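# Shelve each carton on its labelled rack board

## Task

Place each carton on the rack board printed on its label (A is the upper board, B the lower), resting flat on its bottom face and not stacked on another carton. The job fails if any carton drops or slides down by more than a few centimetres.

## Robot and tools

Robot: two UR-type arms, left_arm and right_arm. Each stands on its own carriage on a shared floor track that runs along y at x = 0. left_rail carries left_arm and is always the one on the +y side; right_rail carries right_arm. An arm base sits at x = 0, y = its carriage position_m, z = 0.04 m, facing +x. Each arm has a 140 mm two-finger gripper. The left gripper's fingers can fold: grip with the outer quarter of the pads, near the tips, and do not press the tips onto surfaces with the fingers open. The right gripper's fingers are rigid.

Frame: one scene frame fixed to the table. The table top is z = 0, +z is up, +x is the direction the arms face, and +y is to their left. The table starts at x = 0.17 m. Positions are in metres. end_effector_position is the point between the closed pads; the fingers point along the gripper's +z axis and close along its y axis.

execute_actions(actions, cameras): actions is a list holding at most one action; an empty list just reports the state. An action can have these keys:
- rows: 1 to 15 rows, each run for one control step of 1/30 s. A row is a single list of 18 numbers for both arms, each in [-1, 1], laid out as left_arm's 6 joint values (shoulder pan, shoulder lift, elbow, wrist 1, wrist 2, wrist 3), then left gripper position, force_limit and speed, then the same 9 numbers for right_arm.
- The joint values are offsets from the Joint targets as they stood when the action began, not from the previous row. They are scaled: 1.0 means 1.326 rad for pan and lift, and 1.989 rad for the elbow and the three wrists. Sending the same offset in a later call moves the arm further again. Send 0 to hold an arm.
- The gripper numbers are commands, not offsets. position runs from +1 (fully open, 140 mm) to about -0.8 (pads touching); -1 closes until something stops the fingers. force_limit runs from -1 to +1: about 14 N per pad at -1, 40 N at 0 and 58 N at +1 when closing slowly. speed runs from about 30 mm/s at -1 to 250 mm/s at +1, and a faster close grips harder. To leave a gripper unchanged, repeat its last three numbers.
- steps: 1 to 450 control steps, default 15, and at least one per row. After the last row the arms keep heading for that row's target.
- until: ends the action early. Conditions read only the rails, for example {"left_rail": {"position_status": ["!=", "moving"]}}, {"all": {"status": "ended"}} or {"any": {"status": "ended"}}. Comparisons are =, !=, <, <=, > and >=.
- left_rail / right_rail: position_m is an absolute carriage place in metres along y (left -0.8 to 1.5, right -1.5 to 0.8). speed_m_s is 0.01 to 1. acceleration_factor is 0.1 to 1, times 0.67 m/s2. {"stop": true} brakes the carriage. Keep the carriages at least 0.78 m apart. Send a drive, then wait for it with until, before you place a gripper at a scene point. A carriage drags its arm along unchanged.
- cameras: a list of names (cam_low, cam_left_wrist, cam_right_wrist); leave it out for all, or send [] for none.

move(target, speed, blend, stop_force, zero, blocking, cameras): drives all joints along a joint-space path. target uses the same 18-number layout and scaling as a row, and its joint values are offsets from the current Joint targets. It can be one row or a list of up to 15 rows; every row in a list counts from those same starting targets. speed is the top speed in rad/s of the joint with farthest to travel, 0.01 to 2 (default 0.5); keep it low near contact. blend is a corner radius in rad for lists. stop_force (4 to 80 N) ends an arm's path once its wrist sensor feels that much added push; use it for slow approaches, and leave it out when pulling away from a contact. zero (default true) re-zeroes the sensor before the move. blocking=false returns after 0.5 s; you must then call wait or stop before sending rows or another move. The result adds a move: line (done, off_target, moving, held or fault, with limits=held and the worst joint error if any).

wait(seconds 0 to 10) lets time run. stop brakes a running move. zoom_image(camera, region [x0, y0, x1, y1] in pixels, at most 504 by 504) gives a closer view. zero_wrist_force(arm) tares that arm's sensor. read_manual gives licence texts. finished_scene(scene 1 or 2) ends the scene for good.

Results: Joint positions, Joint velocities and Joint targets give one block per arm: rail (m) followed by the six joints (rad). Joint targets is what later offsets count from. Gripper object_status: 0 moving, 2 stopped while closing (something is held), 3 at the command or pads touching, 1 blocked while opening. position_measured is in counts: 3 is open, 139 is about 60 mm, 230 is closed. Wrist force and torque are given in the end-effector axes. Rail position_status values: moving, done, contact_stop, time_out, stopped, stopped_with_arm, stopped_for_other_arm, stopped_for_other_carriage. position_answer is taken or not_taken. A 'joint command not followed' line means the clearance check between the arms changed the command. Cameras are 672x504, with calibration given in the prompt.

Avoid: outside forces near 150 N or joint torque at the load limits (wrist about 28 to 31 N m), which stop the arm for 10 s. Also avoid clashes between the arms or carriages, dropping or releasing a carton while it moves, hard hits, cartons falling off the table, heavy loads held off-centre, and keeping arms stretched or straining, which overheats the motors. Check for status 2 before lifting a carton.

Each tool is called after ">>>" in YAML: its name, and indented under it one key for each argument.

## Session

>>> execute_actions:
  actions: []

Scene clock: 0.00 s.
left_arm: end_effector_position=(+0.3563, +0.7786, +0.5790) position_measured=3 object_status=3 end_effector_quat_wxyz=(+0.000, +0.000, +1.000, +0.000) | right_arm: end_effector_position=(+0.3563, -0.6214, +0.5790) position_measured=3 object_status=3 end_effector_quat_wxyz=(+0.000, +0.000, +1.000, +0.000)
Joint positions: left_arm=[0.7 -0.281 -2.157 1.821 -1.235 -1.571 -0.28] | right_arm=[-0.7 -0.28 -2.157 1.821 -1.235 -1.571 -0.28]
Joint velocities: within noise
Joint torques (N m): no reading
Wrist force (N): no reading
Wrist torque (N m): no reading
Wrist force, peak (N): no reading
Joint targets: left_arm=[0.700 -0.280 -2.157 1.821 -1.235 -1.571 -0.280] | right_arm=[-0.700 -0.281 -2.157 1.821 -1.235 -1.571 -0.280]
Tool commands: left_gripper/position=+1.0 left_gripper/force_limit=+1.0 left_gripper/speed=+1.0 right_gripper/position=+1.0 right_gripper/force_limit=+1.0 right_gripper/speed=+1.0
left_rail: position_m=0.700 position_status=done
right_rail: position_m=-0.700 position_status=done

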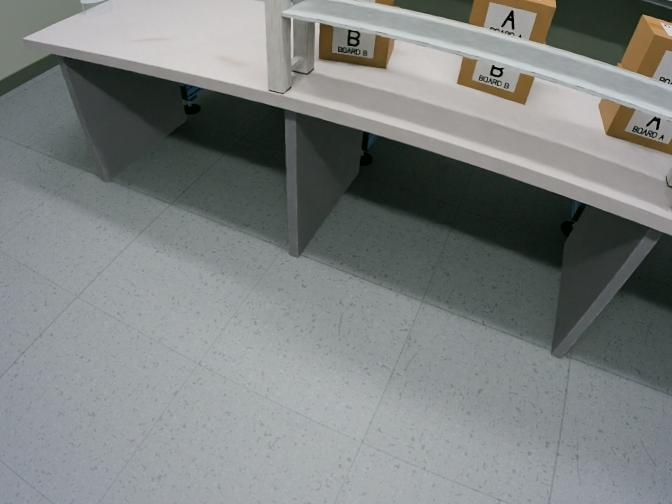

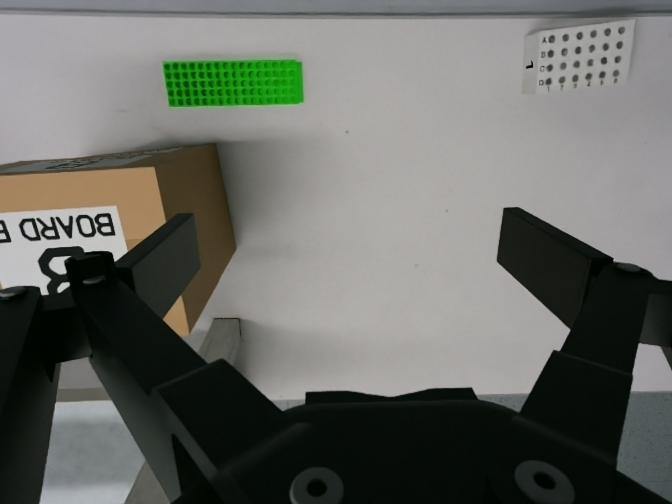

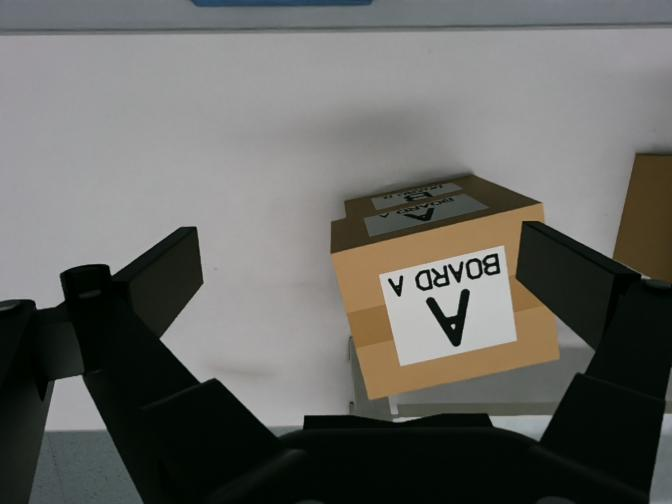

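>>> execute_actions:
  actions:
    - {"left_rail":{"position_m":0.5,"speed_m_s":0.4,"acceleration_factor":0.5},"right_rail":{"position_m":-0.35,"speed_m_s":0.4,"acceleration_factor":0.5},"steps":120,"until":{"all":{"status":"ended"}}}

Scene clock: 13.10 s.
left_arm: end_effector_position=(+0.3563, +0.5786, +0.5790) position_measured=3 object_status=3 end_effector_quat_wxyz=(+0.000, +0.000, +1.000, +0.000) | right_arm: end_effector_position=(+0.3563, -0.2715, +0.5790) position_measured=3 object_status=3 end_effector_quat_wxyz=(+0.000, +0.000, +1.000, +0.000) end_effector_velocity=(+0.000, +0.001, +0.000) end_effector_angular_velocity=(-0.001, -0.001, -0.001)
Joint positions: left_arm=[0.5 -0.281 -2.157 1.821 -1.235 -1.571 -0.28] | right_arm=[-0.35 -0.28 -2.157 1.821 -1.235 -1.571 -0.28]
Joint velocities: left_arm=[within noise] | right_arm=[0.001 0.001 -0.001 0 0 -0.001 0.002]
Joint torques (N m): left_arm=[-1.93 3.02 -49.4 -3.08 0.03 0.02] | right_arm=[0.39 7 -40.62 -3.9 0.35 0.12]
Wrist force (N): left_arm=[-0.1 -0.2 0.2] | right_arm=[-0.2 -0.1 0.1]
Wrist torque (N m): left_arm=[-0.05 0.01 0.00] | right_arm=[-0.04 0.03 0.00]
Wrist force, peak (N): left_arm=[0.1 -1.2 0.0] | right_arm=[-0.1 -1.2 0.0]
Joint targets: left_arm=[0.500 -0.280 -2.157 1.821 -1.235 -1.571 -0.280] | right_arm=[-0.350 -0.281 -2.157 1.821 -1.235 -1.571 -0.280]
Tool commands: left_gripper/position=+1.0 left_gripper/force_limit=+1.0 left_gripper/speed=+1.0 right_gripper/position=+1.0 right_gripper/force_limit=+1.0 right_gripper/speed=+1.0
left_rail: position_m=0.500 speed_m_s=0.40 position_status=done
right_rail: position_m=-0.350 speed_m_s=0.40 position_status=done
camera_calibration:
cam_left_wrist: T_world_to_cam=[[0.00210001, 0.999834, 0.0181247, -0.58072], [0.941035, -0.00810754, 0.338212, -0.530292], [0.338303, 0.0163458, -0.940895, 0.597549], [0, 0, 0, 1]] pos_world=[0.29809, 0.566556, 0.752108]
cam_right_wrist: T_world_to_cam=[[0.0223786, 0.999667, 0.0128156, 0.262992], [0.950439, -0.0252493, 0.309883, -0.523182], [0.310104, 0.00524569, -0.950688, 0.617452], [0, 0, 0, 1]] pos_world=[0.299893, -0.279354, 0.745759]

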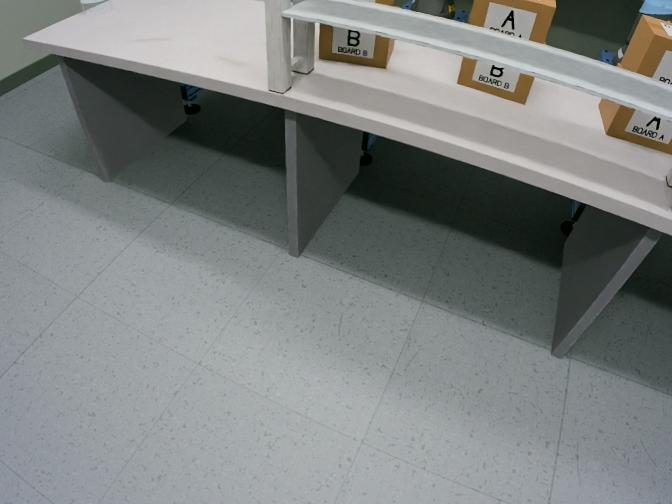

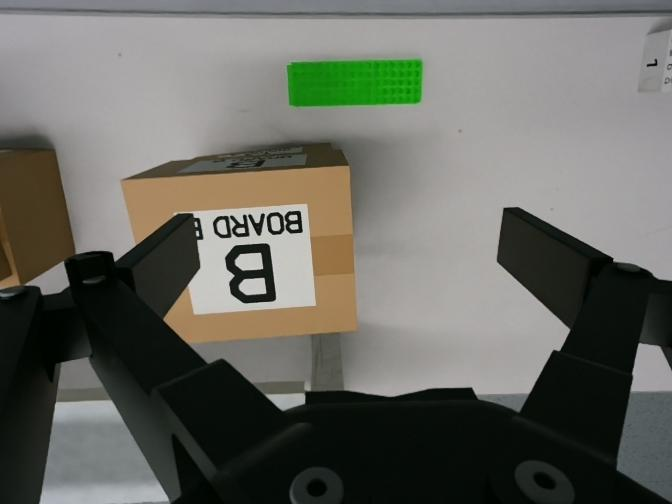

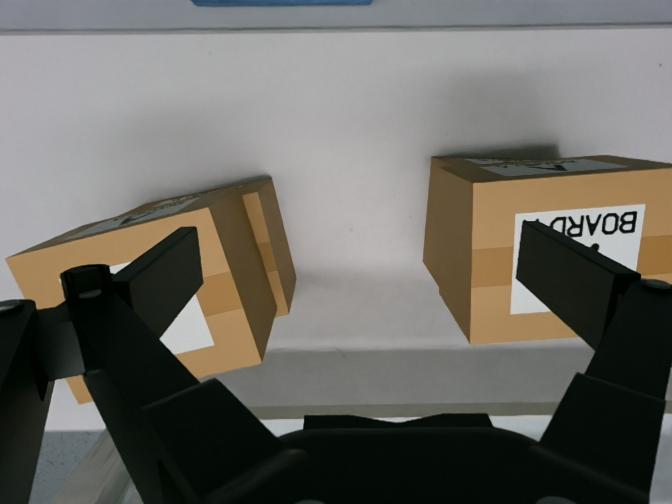

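>>> execute_actions:
  actions:
    - {"rows":[[0,0,0,0,0,0,-1,-1,-1,0,0,0,0,0,0,-1,-1,-1]],"left_rail":{"position_m":1.15},"right_rail":{"position_m":-0.24},"steps":150,"until":{"all":{"status":"ended"}}}

Scene clock: 73.00 s.
left_arm: end_effector_position=(+0.3563, +1.2286, +0.5790) position_measured=230 object_status=3 end_effector_quat_wxyz=(+0.000, +0.000, +1.000, +0.000) | right_arm: end_effector_position=(+0.3563, -0.1614, +0.5790) position_measured=230 object_status=3 end_effector_quat_wxyz=(+0.000, +0.000, +1.000, +0.000)
Joint positions: left_arm=[1.15 -0.281 -2.157 1.821 -1.235 -1.571 -0.28] | right_arm=[-0.24 -0.28 -2.157 1.821 -1.235 -1.571 -0.28]
Joint velocities: within noise
Joint torques (N m): left_arm=[0.99 8.84 -45.51 -2.06 0.28 -0.26] | right_arm=[-1.38 7.76 -36.96 -2.65 0.48 0.01]
Wrist force (N): left_arm=[0.1 -0.2 0.3] | right_arm=[-0.1 0.1 0.1]
Wrist torque (N m): left_arm=[-0.06 -0.01 0.00] | right_arm=[0.02 0.02 0.00]
Wrist force, peak (N): left_arm=[-0.2 -1.6 0.0] | right_arm=[0.2 -1.0 -0.3]
Joint targets: left_arm=[1.150 -0.280 -2.157 1.821 -1.235 -1.571 -0.280] | right_arm=[-0.240 -0.281 -2.157 1.821 -1.235 -1.571 -0.280]
left_rail: position_m=1.150 speed_m_s=0.40 position_status=done
right_rail: position_m=-0.240 speed_m_s=0.40 position_status=done
camera_calibration:
cam_left_wrist: T_world_to_cam=[[0.00210041, 0.999834, 0.0181249, -1.23062], [0.941035, -0.00810798, 0.338212, -0.525021], [0.338303, 0.0163458, -0.940895, 0.586924], [0, 0, 0, 1]] pos_world=[0.29809, 1.21656, 0.752108]
cam_right_wrist: T_world_to_cam=[[0.0223789, 0.999667, 0.012816, 0.152967], [0.950439, -0.0252496, 0.309883, -0.520403], [0.310104, 0.00524598, -0.950688, 0.616875], [0, 0, 0, 1]] pos_world=[0.299893, -0.169292, 0.745759]

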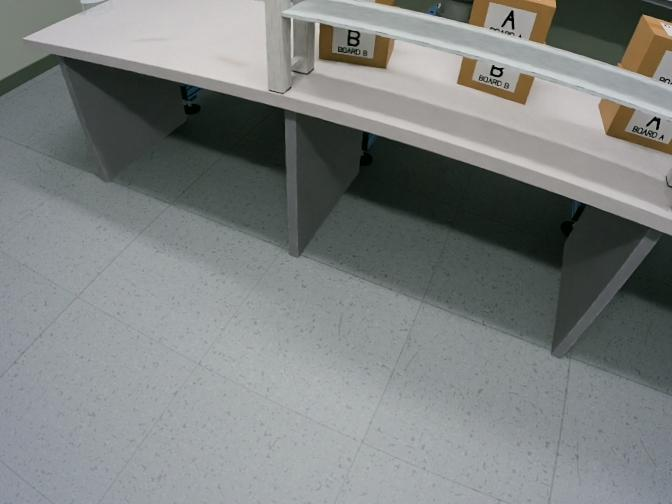

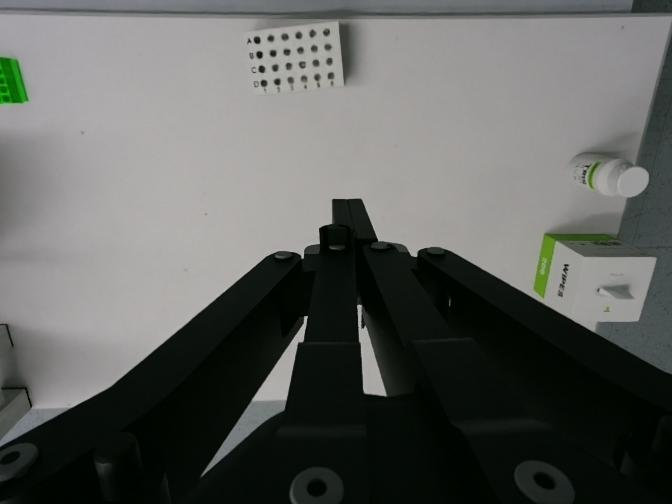

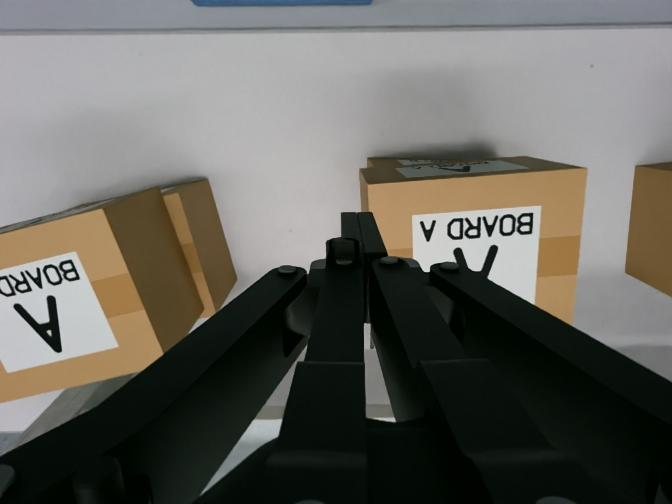

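>>> move:
  target:
    - [-0.2,0,0,0,0.7496,-0.6491,-1,-1,-1,0.2,0,0,0,-0.7687,0.9306,-1,-1,-1]
    - [-1.0,0.3228,0.0659,0.5083,0.7496,-0.6491,-1,-1,-1,0.8363,0.3462,0.0528,0.5053,-1.0,0.9306,-1,-1,-1]
  speed: 0.5
  blend: 0.05
  cameras: []

Scene clock: 93.03 s.
left_arm: end_effector_position=(+0.4980, +0.6983, +0.5795) position_measured=230 object_status=3 end_effector_quat_wxyz=(+0.489, +0.488, +0.512, +0.511) | right_arm: end_effector_position=(+0.5187, +0.1222, +0.5798) position_measured=230 object_status=3 end_effector_quat_wxyz=(+0.413, -0.412, +0.574, -0.574)
Joint positions: left_arm=[1.15 -1.606 -1.729 1.952 -0.224 -0.08 -1.571] | right_arm=[-0.24 0.828 -1.698 1.926 -0.23 -3.559 1.57]
Joint velocities: within noise
Joint torques (N m): left_arm=[-12.35 -10.01 -36.84 3.24 -2 -2.01] | right_arm=[11.84 -21.69 -33.44 1.43 -2.86 2.63]
Wrist force (N): left_arm=[0.0 -0.4 0.1] | right_arm=[-0.1 1.6 0.8]
Wrist torque (N m): left_arm=[-0.02 0.12 -0.30] | right_arm=[-0.33 -0.16 -0.36]
Wrist force, peak (N): left_arm=[-2.3 -1.8 -2.4] | right_arm=[-1.4 3.5 -0.6]
Joint targets: left_arm=[1.150 -1.606 -1.729 1.952 -0.224 -0.080 -1.571] | right_arm=[-0.240 0.828 -1.698 1.926 -0.230 -3.559 1.570]
left_rail: position_m=1.150 speed_m_s=0.40 position_status=done
right_rail: position_m=-0.240 speed_m_s=0.40 position_status=done
move: done
No camera images: "cameras" was empty.

>>> move:
  target: [-0.3060,0.1204,0.1894,-0.2692,-0.1463,0,-1,-1,-1,0.2946,0.0970,0.2025,-0.2662,-0.0527,0.0005,-1,-1,-1]
  speed: 0.4

Scene clock: 102.13 s.
left_arm: end_effector_position=(+0.3198, +0.6760, +0.3201) position_measured=230 object_status=3 end_effector_quat_wxyz=(+0.517, +0.517, +0.482, +0.482) | right_arm: end_effector_position=(+0.3155, +0.2679, +0.3201) position_measured=230 object_status=3 end_effector_quat_wxyz=(+0.541, -0.541, +0.456, -0.455)
Joint positions: left_arm=[1.15 -2.012 -1.569 2.328 -0.759 -0.371 -1.571] | right_arm=[-0.24 1.219 -1.569 2.328 -0.759 -3.664 1.571]
Joint velocities: within noise
Joint torques (N m): left_arm=[-16.09 -13.98 -23.35 -1.35 -2.55 1.05] | right_arm=[10.45 -21.43 -22.94 -5.26 -2.97 2.61]
Wrist force (N): left_arm=[0.2 -0.5 0.3] | right_arm=[-0.5 1.6 1.6]
Wrist torque (N m): left_arm=[-0.06 0.07 -0.29] | right_arm=[-0.32 -0.03 -0.38]
Wrist force, peak (N): left_arm=[-0.9 -2.1 -2.0] | right_arm=[-0.2 3.3 -0.4]
Joint targets: left_arm=[1.150 -2.012 -1.569 2.329 -0.760 -0.371 -1.571] | right_arm=[-0.240 1.219 -1.569 2.329 -0.760 -3.664 1.571]
left_rail: position_m=1.150 speed_m_s=0.40 position_status=done
right_rail: position_m=-0.240 speed_m_s=0.40 position_status=done
move: done
camera_calibration:
cam_left_wrist: T_world_to_cam=[[-0.0181565, -0.000146219, 0.999835, -0.305149], [-0.403175, -0.915093, -0.00745528, 0.746147], [0.914943, -0.403243, 0.0165559, 0.157447], [0, 0, 0, 1]] pos_world=[0.151232, 0.746239, 0.308055]
cam_right_wrist: T_world_to_cam=[[-0.0164624, 0.0203571, -0.999657, 0.326772], [-0.466576, 0.884108, 0.0256876, -0.0961157], [0.884328, 0.466839, -0.00505637, -0.226367], [0, 0, 0, 1]] pos_world=[0.160717, 0.184002, 0.327984]

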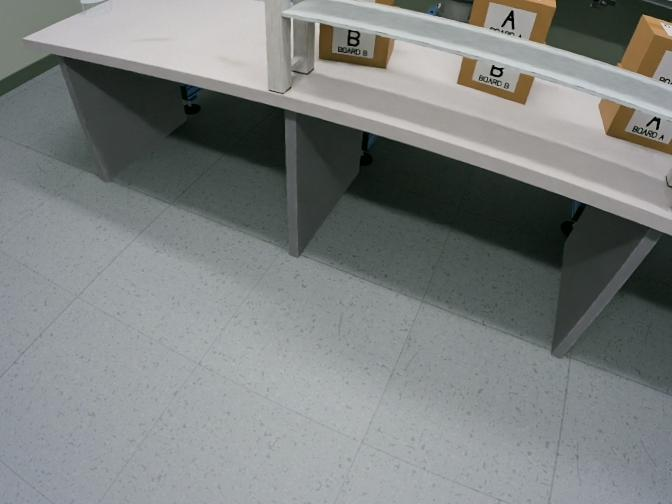

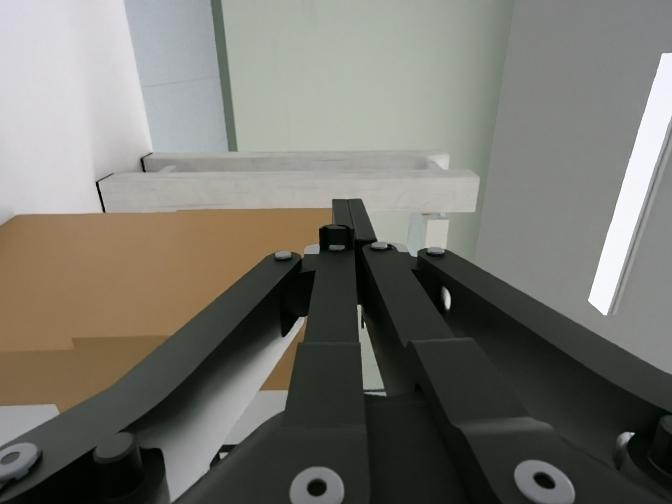

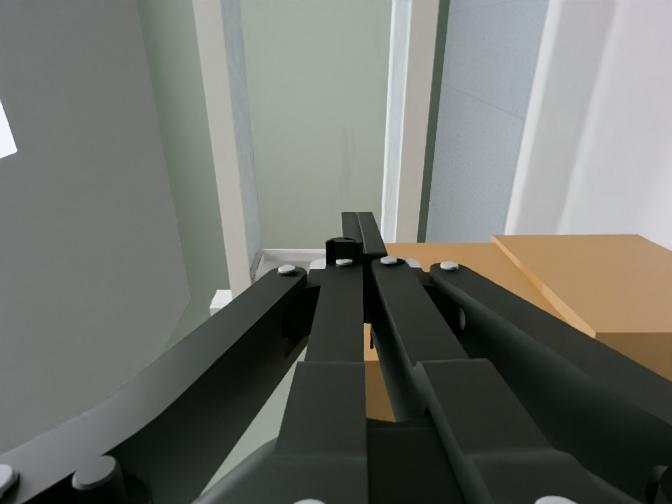

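>>> move:
  target: [0.1870,0.1164,-0.0008,-0.0767,0.1244,0,-1,-1,-1,-0.1762,0.1204,-0.0040,-0.0761,-0.1175,0,-1,-1,-1]
  speed: 0.3
  stop_force: 15
  cameras: []

>>> zero_wrist_force:
  arm: "left_arm"

>>> zero_wrist_force:
  arm: "right_arm"

>>> execute_actions:
  actions:
    - {"left_rail":{"position_m":1.107,"speed_m_s":0.04},"right_rail":{"position_m":-0.196,"speed_m_s":0.04},"steps":200,"until":{"all":{"status":"ended"}}}

Scene clock: 119.30 s.
left_arm: end_effector_position=(+0.4252, +0.6562, +0.2541) position_measured=230 object_status=3 end_effector_quat_wxyz=(+0.517, +0.517, +0.482, +0.482) | right_arm: end_effector_position=(+0.4384, +0.2880, +0.2539) position_measured=230 object_status=3 end_effector_quat_wxyz=(+0.541, -0.541, +0.456, -0.455)
Joint positions: left_arm=[1.15 -1.764 -1.415 2.327 -0.912 -0.124 -1.571] | right_arm=[-0.24 0.985 -1.41 2.321 -0.911 -3.898 1.571]
Joint velocities: within noise
Joint torques (N m): left_arm=[13.2 -24.55 -38.21 -1.63 2.47 1.22] | right_arm=[-14.29 -32.42 -34.18 -5.77 -2.76 2.79]
Wrist force (N): left_arm=[0.0 -0.4 0.1] | right_arm=[-0.6 1.0 1.3]
Wrist torque (N m): left_arm=[-0.03 0.09 -0.30] | right_arm=[-0.44 -0.03 -0.35]
Wrist force, peak (N): left_arm=[0.2 -1.0 1.8] | right_arm=[-0.5 2.0 2.7]
Joint targets: left_arm=[1.150 -1.764 -1.415 2.327 -0.912 -0.124 -1.571] | right_arm=[-0.240 0.985 -1.410 2.321 -0.911 -3.898 1.571]
left_rail: position_m=1.150 speed_m_s=0.40 position_status=done
right_rail: position_m=-0.240 speed_m_s=0.40 position_status=done
move: done
No camera images: "cameras" was empty.

Wrist force sensor zeroed.

Wrist force sensor zeroed.

Scene clock: 120.77 s.
left_arm: end_effector_position=(+0.4252, +0.6132, +0.2541) position_measured=230 object_status=3 end_effector_quat_wxyz=(+0.517, +0.517, +0.482, +0.482) | right_arm: end_effector_position=(+0.4384, +0.3320, +0.2539) position_measured=230 object_status=3 end_effector_quat_wxyz=(+0.541, -0.541, +0.456, -0.455)
Joint positions: left_arm=[1.107 -1.764 -1.415 2.327 -0.912 -0.124 -1.571] | right_arm=[-0.196 0.985 -1.41 2.321 -0.911 -3.898 1.571]
Joint velocities: within noise
Joint torques (N m): left_arm=[4.01 -26.72 -33.33 -0.98 2.29 0.87] | right_arm=[-12.55 -34.8 -31.13 -5.28 -2.72 2.61]
Wrist force (N, zeroed by zero_wrist_force): left_arm=[6.0 0.9 -1.0] | right_arm=[0.6 0.2 -0.1]
Wrist torque (N m, zeroed by zero_wrist_force): left_arm=[-0.03 0.25 -0.02] | right_arm=[0.05 -0.14 0.00]
Wrist force, peak (N, zeroed by zero_wrist_force): left_arm=[9.7 1.2 -1.8] | right_arm=[1.4 0.3 -0.2]
Joint targets: left_arm=[1.107 -1.764 -1.415 2.327 -0.912 -0.124 -1.571] | right_arm=[-0.196 0.985 -1.410 2.321 -0.911 -3.898 1.571]
Tool commands: left_gripper/position=-1.0 left_gripper/force_limit=-1.0 left_gripper/speed=-1.0 right_gripper/position=-1.0 right_gripper/force_limit=-1.0 right_gripper/speed=-1.0
left_rail: position_m=1.107 speed_m_s=0.04 position_status=done
right_rail: position_m=-0.196 speed_m_s=0.04 position_status=done
camera_calibration:
cam_left_wrist: T_world_to_cam=[[-0.0182348, -0.000357515, 0.999834, -0.237121], [-0.402719, -0.915292, -0.00767202, 0.730627], [0.915142, -0.402792, 0.0165462, 0.0364369], [0, 0, 0, 1]] pos_world=[0.256568, 0.683329, 0.242084]
cam_right_wrist: T_world_to_cam=[[-0.0166306, 0.0200418, -0.999661, 0.261487], [-0.466779, 0.884006, 0.0254886, -0.093538], [0.884217, 0.467045, -0.00534642, -0.365293], [0, 0, 0, 1]] pos_world=[0.283686, 0.248056, 0.26183]

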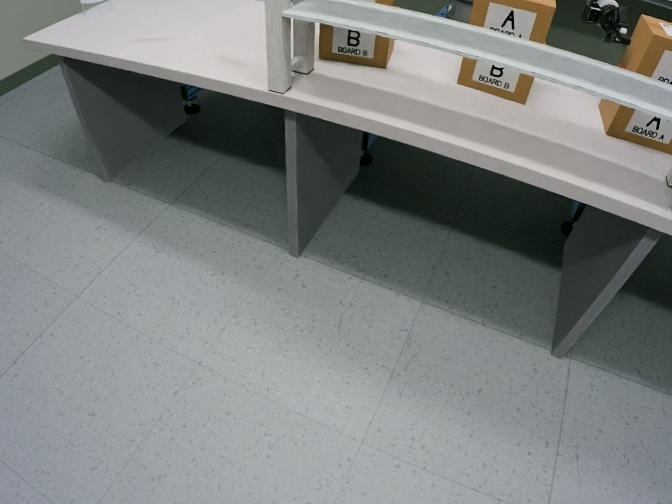

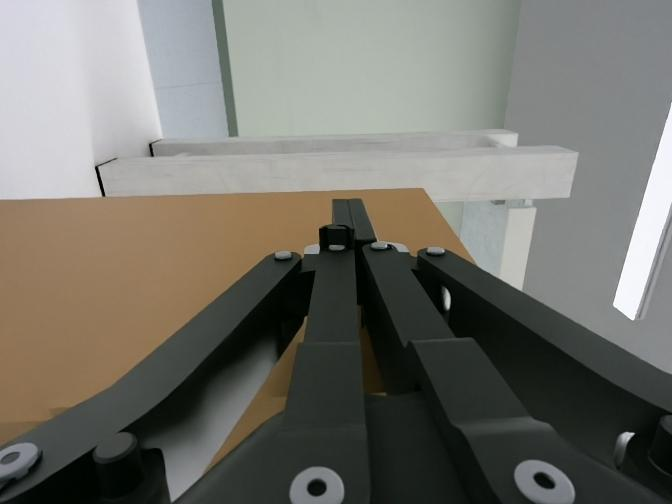

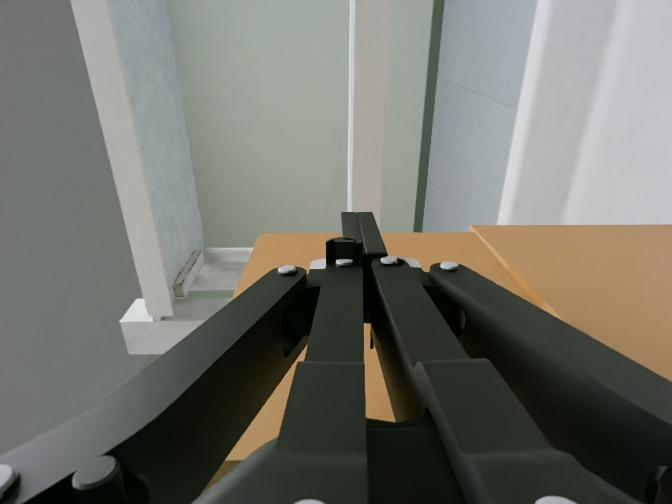

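>>> execute_actions:
  actions:
    - {"right_rail":{"position_m":-0.183,"speed_m_s":0.02},"steps":100,"until":{"all":{"status":"ended"}}}
  cameras: []

>>> execute_actions:
  actions:
    - {"right_rail":{"position_m":-0.180,"speed_m_s":0.01},"steps":100,"until":{"all":{"status":"ended"}}}
  cameras: []

>>> execute_actions:
  actions:
    - {"right_rail":{"position_m":-0.1775,"speed_m_s":0.01},"steps":100,"until":{"all":{"status":"ended"}}}

Scene clock: 128.47 s.
left_arm: end_effector_position=(+0.4252, +0.6132, +0.2541) position_measured=230 object_status=3 end_effector_quat_wxyz=(+0.517, +0.517, +0.482, +0.482) | right_arm: end_effector_position=(+0.4384, +0.3450, +0.2539) position_measured=230 object_status=3 end_effector_quat_wxyz=(+0.541, -0.541, +0.456, -0.455)
Joint positions: left_arm=[1.107 -1.764 -1.415 2.327 -0.912 -0.124 -1.571] | right_arm=[-0.183 0.985 -1.41 2.321 -0.911 -3.898 1.571]
Joint velocities: within noise
Joint torques (N m): left_arm=[-15.77 -33.54 -23.89 0.74 1.54 1.18] | right_arm=[-11.48 -41.97 -23.95 -3.12 -2.47 2.3]
Wrist force (N, zeroed by zero_wrist_force): left_arm=[6.3 1.4 -1.2] | right_arm=[0.2 0.2 0.1]
Wrist torque (N m, zeroed by zero_wrist_force): left_arm=[-0.01 0.26 -0.02] | right_arm=[0.06 -0.04 0.00]
Wrist force, peak (N, zeroed by zero_wrist_force): left_arm=[6.5 1.3 -1.2] | right_arm=[1.0 0.3 0.1]
Joint targets: left_arm=[1.107 -1.764 -1.415 2.327 -0.912 -0.124 -1.571] | right_arm=[-0.183 0.985 -1.410 2.321 -0.911 -3.898 1.571]
Tool commands: left_gripper/position=-1.0 left_gripper/force_limit=-1.0 left_gripper/speed=-1.0 right_gripper/position=-1.0 right_gripper/force_limit=-1.0 right_gripper/speed=-1.0
left_rail: position_m=1.107 speed_m_s=0.04 position_status=done
right_rail: position_m=-0.183 speed_m_s=0.02 position_status=done
No camera images: "cameras" was empty.

Scene clock: 129.03 s.
left_arm: end_effector_position=(+0.4252, +0.6132, +0.2541) position_measured=230 object_status=3 end_effector_quat_wxyz=(+0.517, +0.517, +0.482, +0.482) | right_arm: end_effector_position=(+0.4384, +0.3480, +0.2539) position_measured=230 object_status=3 end_effector_quat_wxyz=(+0.541, -0.541, +0.456, -0.455)
Joint positions: left_arm=[1.107 -1.764 -1.415 2.327 -0.912 -0.124 -1.571] | right_arm=[-0.18 0.985 -1.41 2.321 -0.911 -3.898 1.571]
Joint velocities: within noise
Joint torques (N m): left_arm=[-15.71 -34.24 -22.53 1.13 1.5 1.05] | right_arm=[-10.23 -43.67 -23.71 -3.13 -2.25 2.46]
Wrist force (N, zeroed by zero_wrist_force): left_arm=[6.6 1.6 -1.2] | right_arm=[0.2 0.2 -0.2]
Wrist torque (N m, zeroed by zero_wrist_force): left_arm=[0.01 0.19 -0.02] | right_arm=[0.05 -0.04 0.00]
Wrist force, peak (N, zeroed by zero_wrist_force): left_arm=[6.6 1.6 -1.2] | right_arm=[0.7 0.2 0.0]
Joint targets: left_arm=[1.107 -1.764 -1.415 2.327 -0.912 -0.124 -1.571] | right_arm=[-0.180 0.985 -1.410 2.321 -0.911 -3.898 1.571]
Tool commands: left_gripper/position=-1.0 left_gripper/force_limit=-1.0 left_gripper/speed=-1.0 right_gripper/position=-1.0 right_gripper/force_limit=-1.0 right_gripper/speed=-1.0
left_rail: position_m=1.107 speed_m_s=0.04 position_status=done
right_rail: position_m=-0.180 speed_m_s=0.01 position_status=done
No camera images: "cameras" was empty.

Scene clock: 129.57 s.
left_arm: end_effector_position=(+0.4252, +0.6132, +0.2541) position_measured=230 object_status=3 end_effector_quat_wxyz=(+0.517, +0.517, +0.482, +0.482) | right_arm: end_effector_position=(+0.4384, +0.3505, +0.2539) position_measured=230 object_status=3 end_effector_quat_wxyz=(+0.541, -0.541, +0.456, -0.455)
Joint positions: left_arm=[1.107 -1.764 -1.415 2.327 -0.912 -0.124 -1.571] | right_arm=[-0.177 0.985 -1.41 2.321 -0.911 -3.898 1.571]
Joint velocities: within noise
Joint torques (N m): left_arm=[-17.18 -32.83 -23.67 0.82 1.22 0.86] | right_arm=[-11.87 -44.05 -22.81 -2.79 -2.2 2.18]
Wrist force (N, zeroed by zero_wrist_force): left_arm=[6.4 0.8 -1.2] | right_arm=[0.1 0.0 0.0]
Wrist torque (N m, zeroed by zero_wrist_force): left_arm=[-0.04 0.19 -0.02] | right_arm=[-0.02 -0.01 0.00]
Wrist force, peak (N, zeroed by zero_wrist_force): left_arm=[6.6 1.4 -1.1] | right_arm=[0.5 0.2 0.0]
Joint targets: left_arm=[1.107 -1.764 -1.415 2.327 -0.912 -0.124 -1.571] | right_arm=[-0.177 0.985 -1.410 2.321 -0.911 -3.898 1.571]
Tool commands: left_gripper/position=-1.0 left_gripper/force_limit=-1.0 left_gripper/speed=-1.0 right_gripper/position=-1.0 right_gripper/force_limit=-1.0 right_gripper/speed=-1.0
left_rail: position_m=1.107 speed_m_s=0.04 position_status=done
right_rail: position_m=-0.177 speed_m_s=0.01 position_status=done
camera_calibration:
cam_left_wrist: T_world_to_cam=[[-0.0182369, -0.000367917, 0.999834, -0.237111], [-0.402729, -0.915287, -0.00768255, 0.730622], [0.915138, -0.402802, 0.0165438, 0.0364465], [0, 0, 0, 1]] pos_world=[0.256565, 0.683322, 0.242081]
cam_right_wrist: T_world_to_cam=[[-0.0166306, 0.020042, -0.999661, 0.261116], [-0.466779, 0.884006, 0.0254887, -0.109914], [0.884217, 0.467045, -0.00534638, -0.373945], [0, 0, 0, 1]] pos_world=[0.283686, 0.26658, 0.261829]

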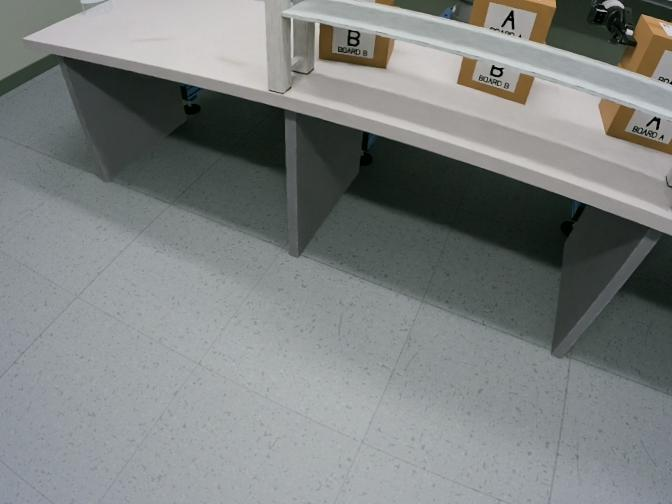

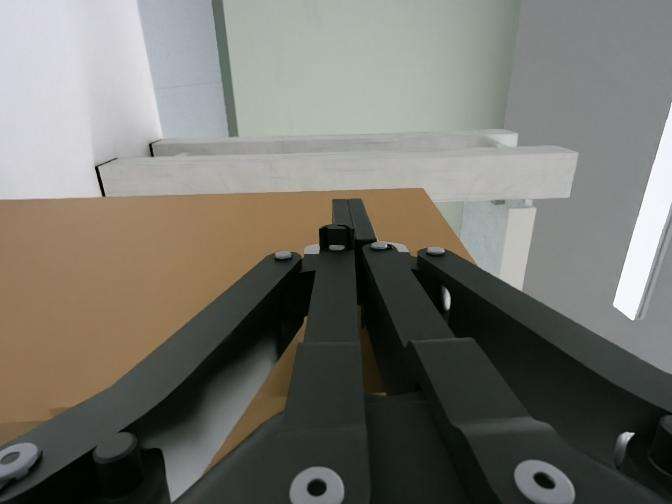

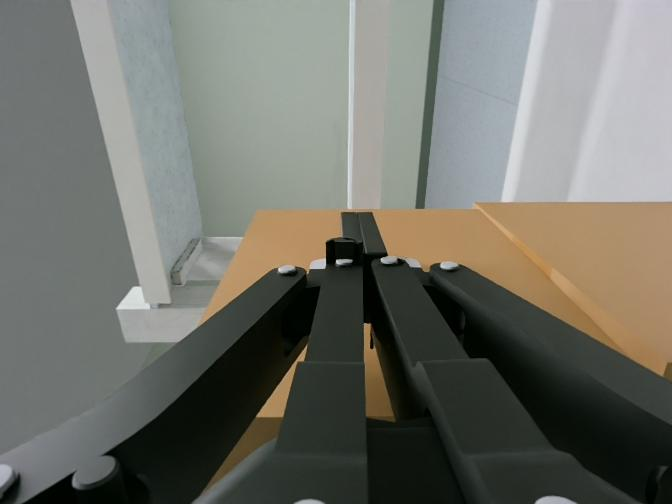

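>>> execute_actions:
  actions:
    - {"right_rail":{"position_m":-0.175,"speed_m_s":0.01},"steps":100,"until":{"all":{"status":"ended"}}}
  cameras: []

>>> execute_actions:
  actions:
    - {"right_rail":{"position_m":-0.173,"speed_m_s":0.01},"steps":100,"until":{"all":{"status":"ended"}}}
  cameras: []

>>> execute_actions:
  actions:
    - {"right_rail":{"position_m":-0.171,"speed_m_s":0.01},"steps":100,"until":{"all":{"status":"ended"}}}
  cameras: []

Scene clock: 134.83 s.
left_arm: end_effector_position=(+0.4252, +0.6132, +0.2541) position_measured=230 object_status=3 end_effector_quat_wxyz=(+0.517, +0.517, +0.482, +0.482) | right_arm: end_effector_position=(+0.4384, +0.3530, +0.2539) position_measured=230 object_status=3 end_effector_quat_wxyz=(+0.541, -0.541, +0.456, -0.455)
Joint positions: left_arm=[1.107 -1.764 -1.415 2.327 -0.912 -0.124 -1.571] | right_arm=[-0.175 0.985 -1.41 2.321 -0.911 -3.898 1.571]
Joint velocities: within noise
Joint torques (N m): left_arm=[-16.49 -43.92 -24.47 1.18 1.18 1.22] | right_arm=[-10.39 -53.12 -19.94 -1.49 -1.72 2.19]
Wrist force (N, zeroed by zero_wrist_force): left_arm=[5.9 0.7 -1.2] | right_arm=[0.3 0.3 0.1]
Wrist torque (N m, zeroed by zero_wrist_force): left_arm=[-0.05 0.27 -0.02] | right_arm=[0.04 -0.05 0.00]
Wrist force, peak (N, zeroed by zero_wrist_force): left_arm=[6.5 1.5 -0.9] | right_arm=[0.4 0.5 0.2]
Joint targets: left_arm=[1.107 -1.764 -1.415 2.327 -0.912 -0.124 -1.571] | right_arm=[-0.175 0.985 -1.410 2.321 -0.911 -3.898 1.571]
Tool commands: left_gripper/position=-1.0 left_gripper/force_limit=-1.0 left_gripper/speed=-1.0 right_gripper/position=-1.0 right_gripper/force_limit=-1.0 right_gripper/speed=-1.0
left_rail: position_m=1.107 speed_m_s=0.04 position_status=done
right_rail: position_m=-0.175 speed_m_s=0.01 position_status=done
No camera images: "cameras" was empty.

Scene clock: 135.33 s.
left_arm: end_effector_position=(+0.4252, +0.6132, +0.2541) position_measured=230 object_status=3 end_effector_quat_wxyz=(+0.517, +0.517, +0.482, +0.482) | right_arm: end_effector_position=(+0.4384, +0.3549, +0.2539) position_measured=230 object_status=3 end_effector_quat_wxyz=(+0.541, -0.541, +0.456, -0.455)
Joint positions: left_arm=[1.107 -1.764 -1.415 2.327 -0.912 -0.124 -1.571] | right_arm=[-0.173 0.985 -1.41 2.321 -0.911 -3.898 1.571]
Joint velocities: within noise
Joint torques (N m): left_arm=[-16.62 -43.03 -25.15 1.53 0.64 0.98] | right_arm=[-5.09 -52.15 -27.87 -1.27 -1.95 2.35]
Wrist force (N, zeroed by zero_wrist_force): left_arm=[9.4 1.4 -1.8] | right_arm=[19.4 -4.5 -4.0]
Wrist torque (N m, zeroed by zero_wrist_force): left_arm=[-0.01 0.44 -0.03] | right_arm=[0.21 0.38 0.09]
Wrist force, peak (N, zeroed by zero_wrist_force): left_arm=[10.1 1.7 -1.8] | right_arm=[19.4 -4.5 -4.0]
Joint targets: left_arm=[1.107 -1.764 -1.415 2.327 -0.912 -0.124 -1.571] | right_arm=[-0.173 0.985 -1.410 2.321 -0.911 -3.898 1.571]
Tool commands: left_gripper/position=-1.0 left_gripper/force_limit=-1.0 left_gripper/speed=-1.0 right_gripper/position=-1.0 right_gripper/force_limit=-1.0 right_gripper/speed=-1.0
left_rail: position_m=1.107 speed_m_s=0.04 position_status=done
right_rail: position_m=-0.173 speed_m_s=0.01 position_status=done
No camera images: "cameras" was empty.

Scene clock: 135.80 s.
left_arm: end_effector_position=(+0.4252, +0.6133, +0.2541) position_measured=230 object_status=3 end_effector_quat_wxyz=(+0.517, +0.517, +0.482, +0.482) | right_arm: end_effector_position=(+0.4384, +0.3569, +0.2539) position_measured=230 object_status=3 end_effector_quat_wxyz=(+0.541, -0.541, +0.456, -0.455)
Joint positions: left_arm=[1.107 -1.764 -1.415 2.327 -0.912 -0.124 -1.571] | right_arm=[-0.171 0.985 -1.41 2.321 -0.911 -3.898 1.571]
Joint velocities: within noise
Joint torques (N m): left_arm=[-16.96 -44.34 -34.47 0.47 4.99 1.37] | right_arm=[3.44 -50.29 -35.43 -1.17 -5.75 2.18]
Wrist force (N, zeroed by zero_wrist_force): left_arm=[21.4 3.2 -2.2] | right_arm=[32.8 -7.5 -5.3]
Wrist torque (N m, zeroed by zero_wrist_force): left_arm=[-0.14 0.86 -0.07] | right_arm=[0.21 0.48 0.11]
Wrist force, peak (N, zeroed by zero_wrist_force): left_arm=[22.0 3.9 -2.0] | right_arm=[32.8 -8.0 -5.4]
Joint targets: left_arm=[1.107 -1.764 -1.415 2.327 -0.912 -0.124 -1.571] | right_arm=[-0.171 0.985 -1.410 2.321 -0.911 -3.898 1.571]
Tool commands: left_gripper/position=-1.0 left_gripper/force_limit=-1.0 left_gripper/speed=-1.0 right_gripper/position=-1.0 right_gripper/force_limit=-1.0 right_gripper/speed=-1.0
left_rail: position_m=1.107 speed_m_s=0.04 position_status=done
right_rail: position_m=-0.171 speed_m_s=0.01 position_status=done
No camera images: "cameras" was empty.

>>> execute_actions:
  actions:
    - {"left_rail":{"position_m":1.1058,"speed_m_s":0.01},"right_rail":{"position_m":-0.1702},"steps":100,"until":{"all":{"status":"ended"}}}
  cameras: []

Scene clock: 141.83 s.
left_arm: end_effector_position=(+0.4252, +0.6121, +0.2541) position_measured=230 object_status=3 end_effector_quat_wxyz=(+0.517, +0.517, +0.482, +0.482) | right_arm: end_effector_position=(+0.4384, +0.3578, +0.2539) position_measured=230 object_status=3 end_effector_quat_wxyz=(+0.541, -0.541, +0.456, -0.455)
Joint positions: left_arm=[1.106 -1.764 -1.415 2.327 -0.912 -0.124 -1.571] | right_arm=[-0.17 0.985 -1.41 2.321 -0.911 -3.898 1.571]
Joint velocities: within noise
Joint torques (N m): left_arm=[-17.34 -51.27 -50.75 -3.11 12.75 0.64] | right_arm=[24.95 -35.57 -43.32 -0.01 -17.58 2.08]
Wrist force (N, zeroed by zero_wrist_force): left_arm=[41.6 4.7 -9.1] | right_arm=[43.5 -10.9 -9.6]
Wrist torque (N m, zeroed by zero_wrist_force): left_arm=[-0.19 1.51 -0.10] | right_arm=[0.21 0.40 0.14]
Wrist force, peak (N, zeroed by zero_wrist_force): left_arm=[41.8 5.3 -8.6] | right_arm=[43.5 -10.9 -9.6]
Joint targets: left_arm=[1.106 -1.764 -1.415 2.327 -0.912 -0.124 -1.571] | right_arm=[-0.170 0.985 -1.410 2.321 -0.911 -3.898 1.571]
Tool commands: left_gripper/position=-1.0 left_gripper/force_limit=-1.0 left_gripper/speed=-1.0 right_gripper/position=-1.0 right_gripper/force_limit=-1.0 right_gripper/speed=-1.0
left_rail: position_m=1.106 speed_m_s=0.01 position_status=done
right_rail: position_m=-0.170 speed_m_s=0.01 position_status=done
No camera images: "cameras" was empty.

>>> move:
  target: [0,-0.0696,-0.0197,0.0661,0,0,-1,-1,-1,0,-0.0693,-0.0196,0.0658,0,0,-1,-1,-1]
  speed: 0.06

Scene clock: 195.47 s.
left_arm: end_effector_position=(+0.4252, +0.6119, +0.3100) position_measured=230 object_status=3 end_effector_quat_wxyz=(+0.517, +0.517, +0.482, +0.482) | right_arm: end_effector_position=(+0.4385, +0.3578, +0.3099) position_measured=230 object_status=3 end_effector_quat_wxyz=(+0.541, -0.541, +0.456, -0.455)
Joint positions: left_arm=[1.106 -1.764 -1.507 2.288 -0.781 -0.124 -1.571] | right_arm=[-0.17 0.985 -1.501 2.282 -0.78 -3.898 1.571]
Joint velocities: within noise
Joint torques (N m): left_arm=[-14.73 -61.32 -69.35 0.08 12.9 1.05] | right_arm=[25.32 -56.39 -59.36 -3.22 -17.6 1.89]
Wrist force (N, zeroed by zero_wrist_force): left_arm=[38.5 -8.5 -2.6] | right_arm=[38.8 9.4 -5.7]
Wrist torque (N m, zeroed by zero_wrist_force): left_arm=[0.32 1.47 0.10] | right_arm=[-0.27 0.64 -0.09]
Wrist force, peak (N, zeroed by zero_wrist_force): left_arm=[52.1 -8.3 -0.8] | right_arm=[51.9 11.1 -9.8]
Joint targets: left_arm=[1.106 -1.764 -1.507 2.288 -0.781 -0.124 -1.571] | right_arm=[-0.170 0.985 -1.501 2.282 -0.780 -3.898 1.571]
left_rail: position_m=1.106 speed_m_s=0.01 position_status=done
right_rail: position_m=-0.170 speed_m_s=0.01 position_status=done
move: done
camera_calibration:
cam_left_wrist: T_world_to_cam=[[-0.0182346, -0.000356184, 0.999834, -0.292962], [-0.402728, -0.915287, -0.00767088, 0.729888], [0.915138, -0.402801, 0.0165465, 0.0350241], [0, 0, 0, 1]] pos_world=[0.256553, 0.68206, 0.297933]
cam_right_wrist: T_world_to_cam=[[-0.0166292, 0.020044, -0.999661, 0.316898], [-0.466779, 0.884006, 0.0254899, -0.117798], [0.884217, 0.467045, -0.00534419, -0.377083], [0, 0, 0, 1]] pos_world=[0.283708, 0.273897, 0.317778]

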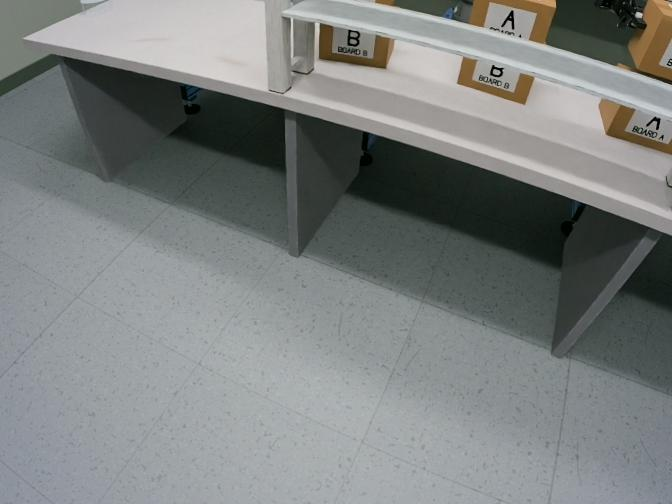

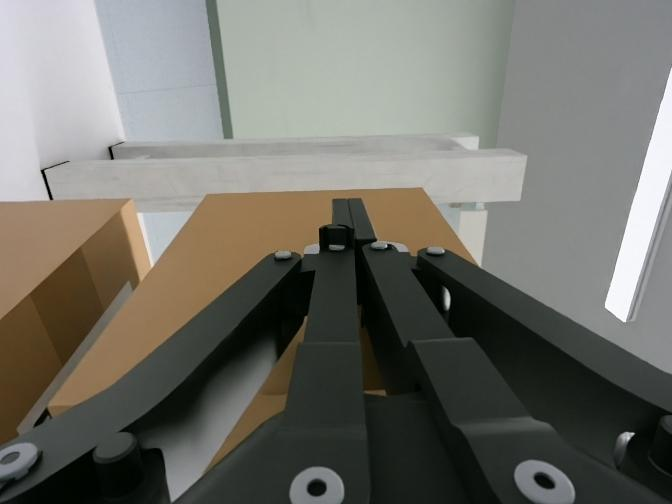

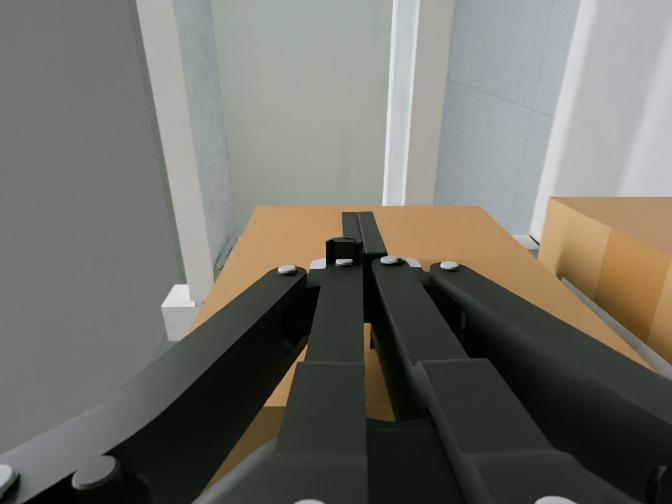

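>>> move:
  target:
    - [0.0152,0.0408,-0.0550,0.0278,0.0101,0,-1,-1,-1,-0.0542,-0.0900,0.0366,0.0234,-0.0361,0,-1,-1,-1]
    - [0.0276,0.0834,-0.1121,0.0565,0.0184,0,-1,-1,-1,-0.1252,-0.1913,0.0701,0.0575,-0.0835,0,-1,-1,-1]
    - [0.0376,0.1296,-0.1678,0.0814,0.0251,0,-1,-1,-1,-0.2176,-0.2980,0.1013,0.0974,-0.1450,0,-1,-1,-1]
  speed: 0.08
  blend: 0.01

Scene clock: 208.53 s.
left_arm: end_effector_position=(+0.4252, +0.4550, +0.3651) position_measured=230 object_status=3 end_effector_quat_wxyz=(+0.517, +0.517, +0.482, +0.482) | right_arm: end_effector_position=(+0.4386, +0.2009, +0.3649) position_measured=230 object_status=3 end_effector_quat_wxyz=(+0.541, -0.541, +0.456, -0.455)
Joint positions: left_arm=[1.106 -1.714 -1.335 1.954 -0.619 -0.074 -1.571] | right_arm=[-0.17 0.697 -1.896 2.483 -0.586 -4.186 1.571]
Joint velocities: within noise
Joint torques (N m): left_arm=[-6.15 -38.17 -73.34 0.04 23.05 0.91] | right_arm=[1.26 -28.53 -44.49 -2.93 -22.12 1.67]
Wrist force (N, zeroed by zero_wrist_force): left_arm=[40.3 -9.6 -2.9] | right_arm=[41.7 9.9 -5.5]
Wrist torque (N m, zeroed by zero_wrist_force): left_arm=[0.24 1.53 0.11] | right_arm=[-0.33 0.61 -0.13]
Wrist force, peak (N, zeroed by zero_wrist_force): left_arm=[40.9 -9.1 -2.9] | right_arm=[41.9 10.3 -5.7]
Joint targets: left_arm=[1.106 -1.714 -1.335 1.954 -0.619 -0.074 -1.571] | right_arm=[-0.170 0.697 -1.897 2.483 -0.586 -4.186 1.571]
left_rail: position_m=1.106 speed_m_s=0.01 position_status=done
right_rail: position_m=-0.170 speed_m_s=0.01 position_status=done
move: done
camera_calibration:
cam_left_wrist: T_world_to_cam=[[-0.0182342, -0.000373719, 0.999834, -0.348108], [-0.402783, -0.915263, -0.00768775, 0.586701], [0.915114, -0.402856, 0.0165386, -0.0290132], [0, 0, 0, 1]] pos_world=[0.256516, 0.525168, 0.35304]
cam_right_wrist: T_world_to_cam=[[-0.0167268, 0.0200349, -0.999659, 0.375047], [-0.466652, 0.884072, 0.0255266, 0.0195197], [0.884283, 0.46692, -0.00543839, -0.303533], [0, 0, 0, 1]] pos_world=[0.283792, 0.116955, 0.37277]

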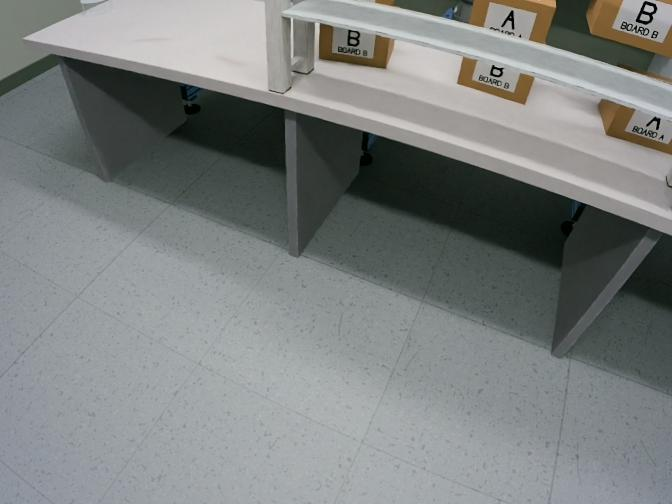

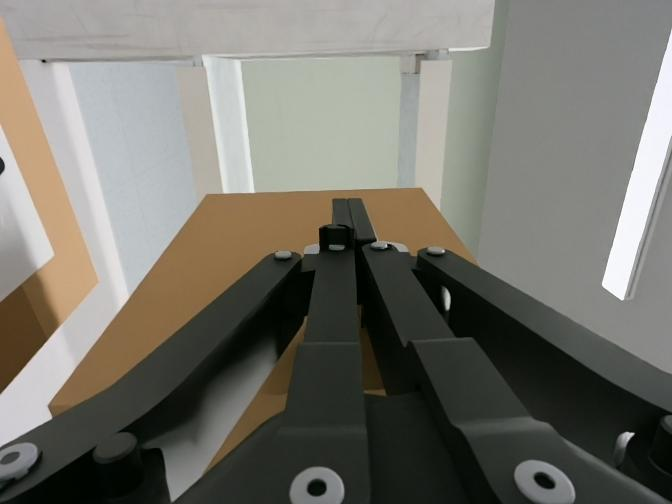

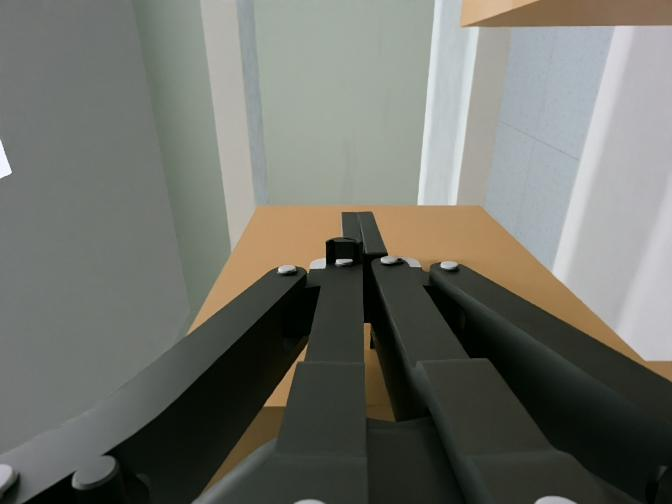

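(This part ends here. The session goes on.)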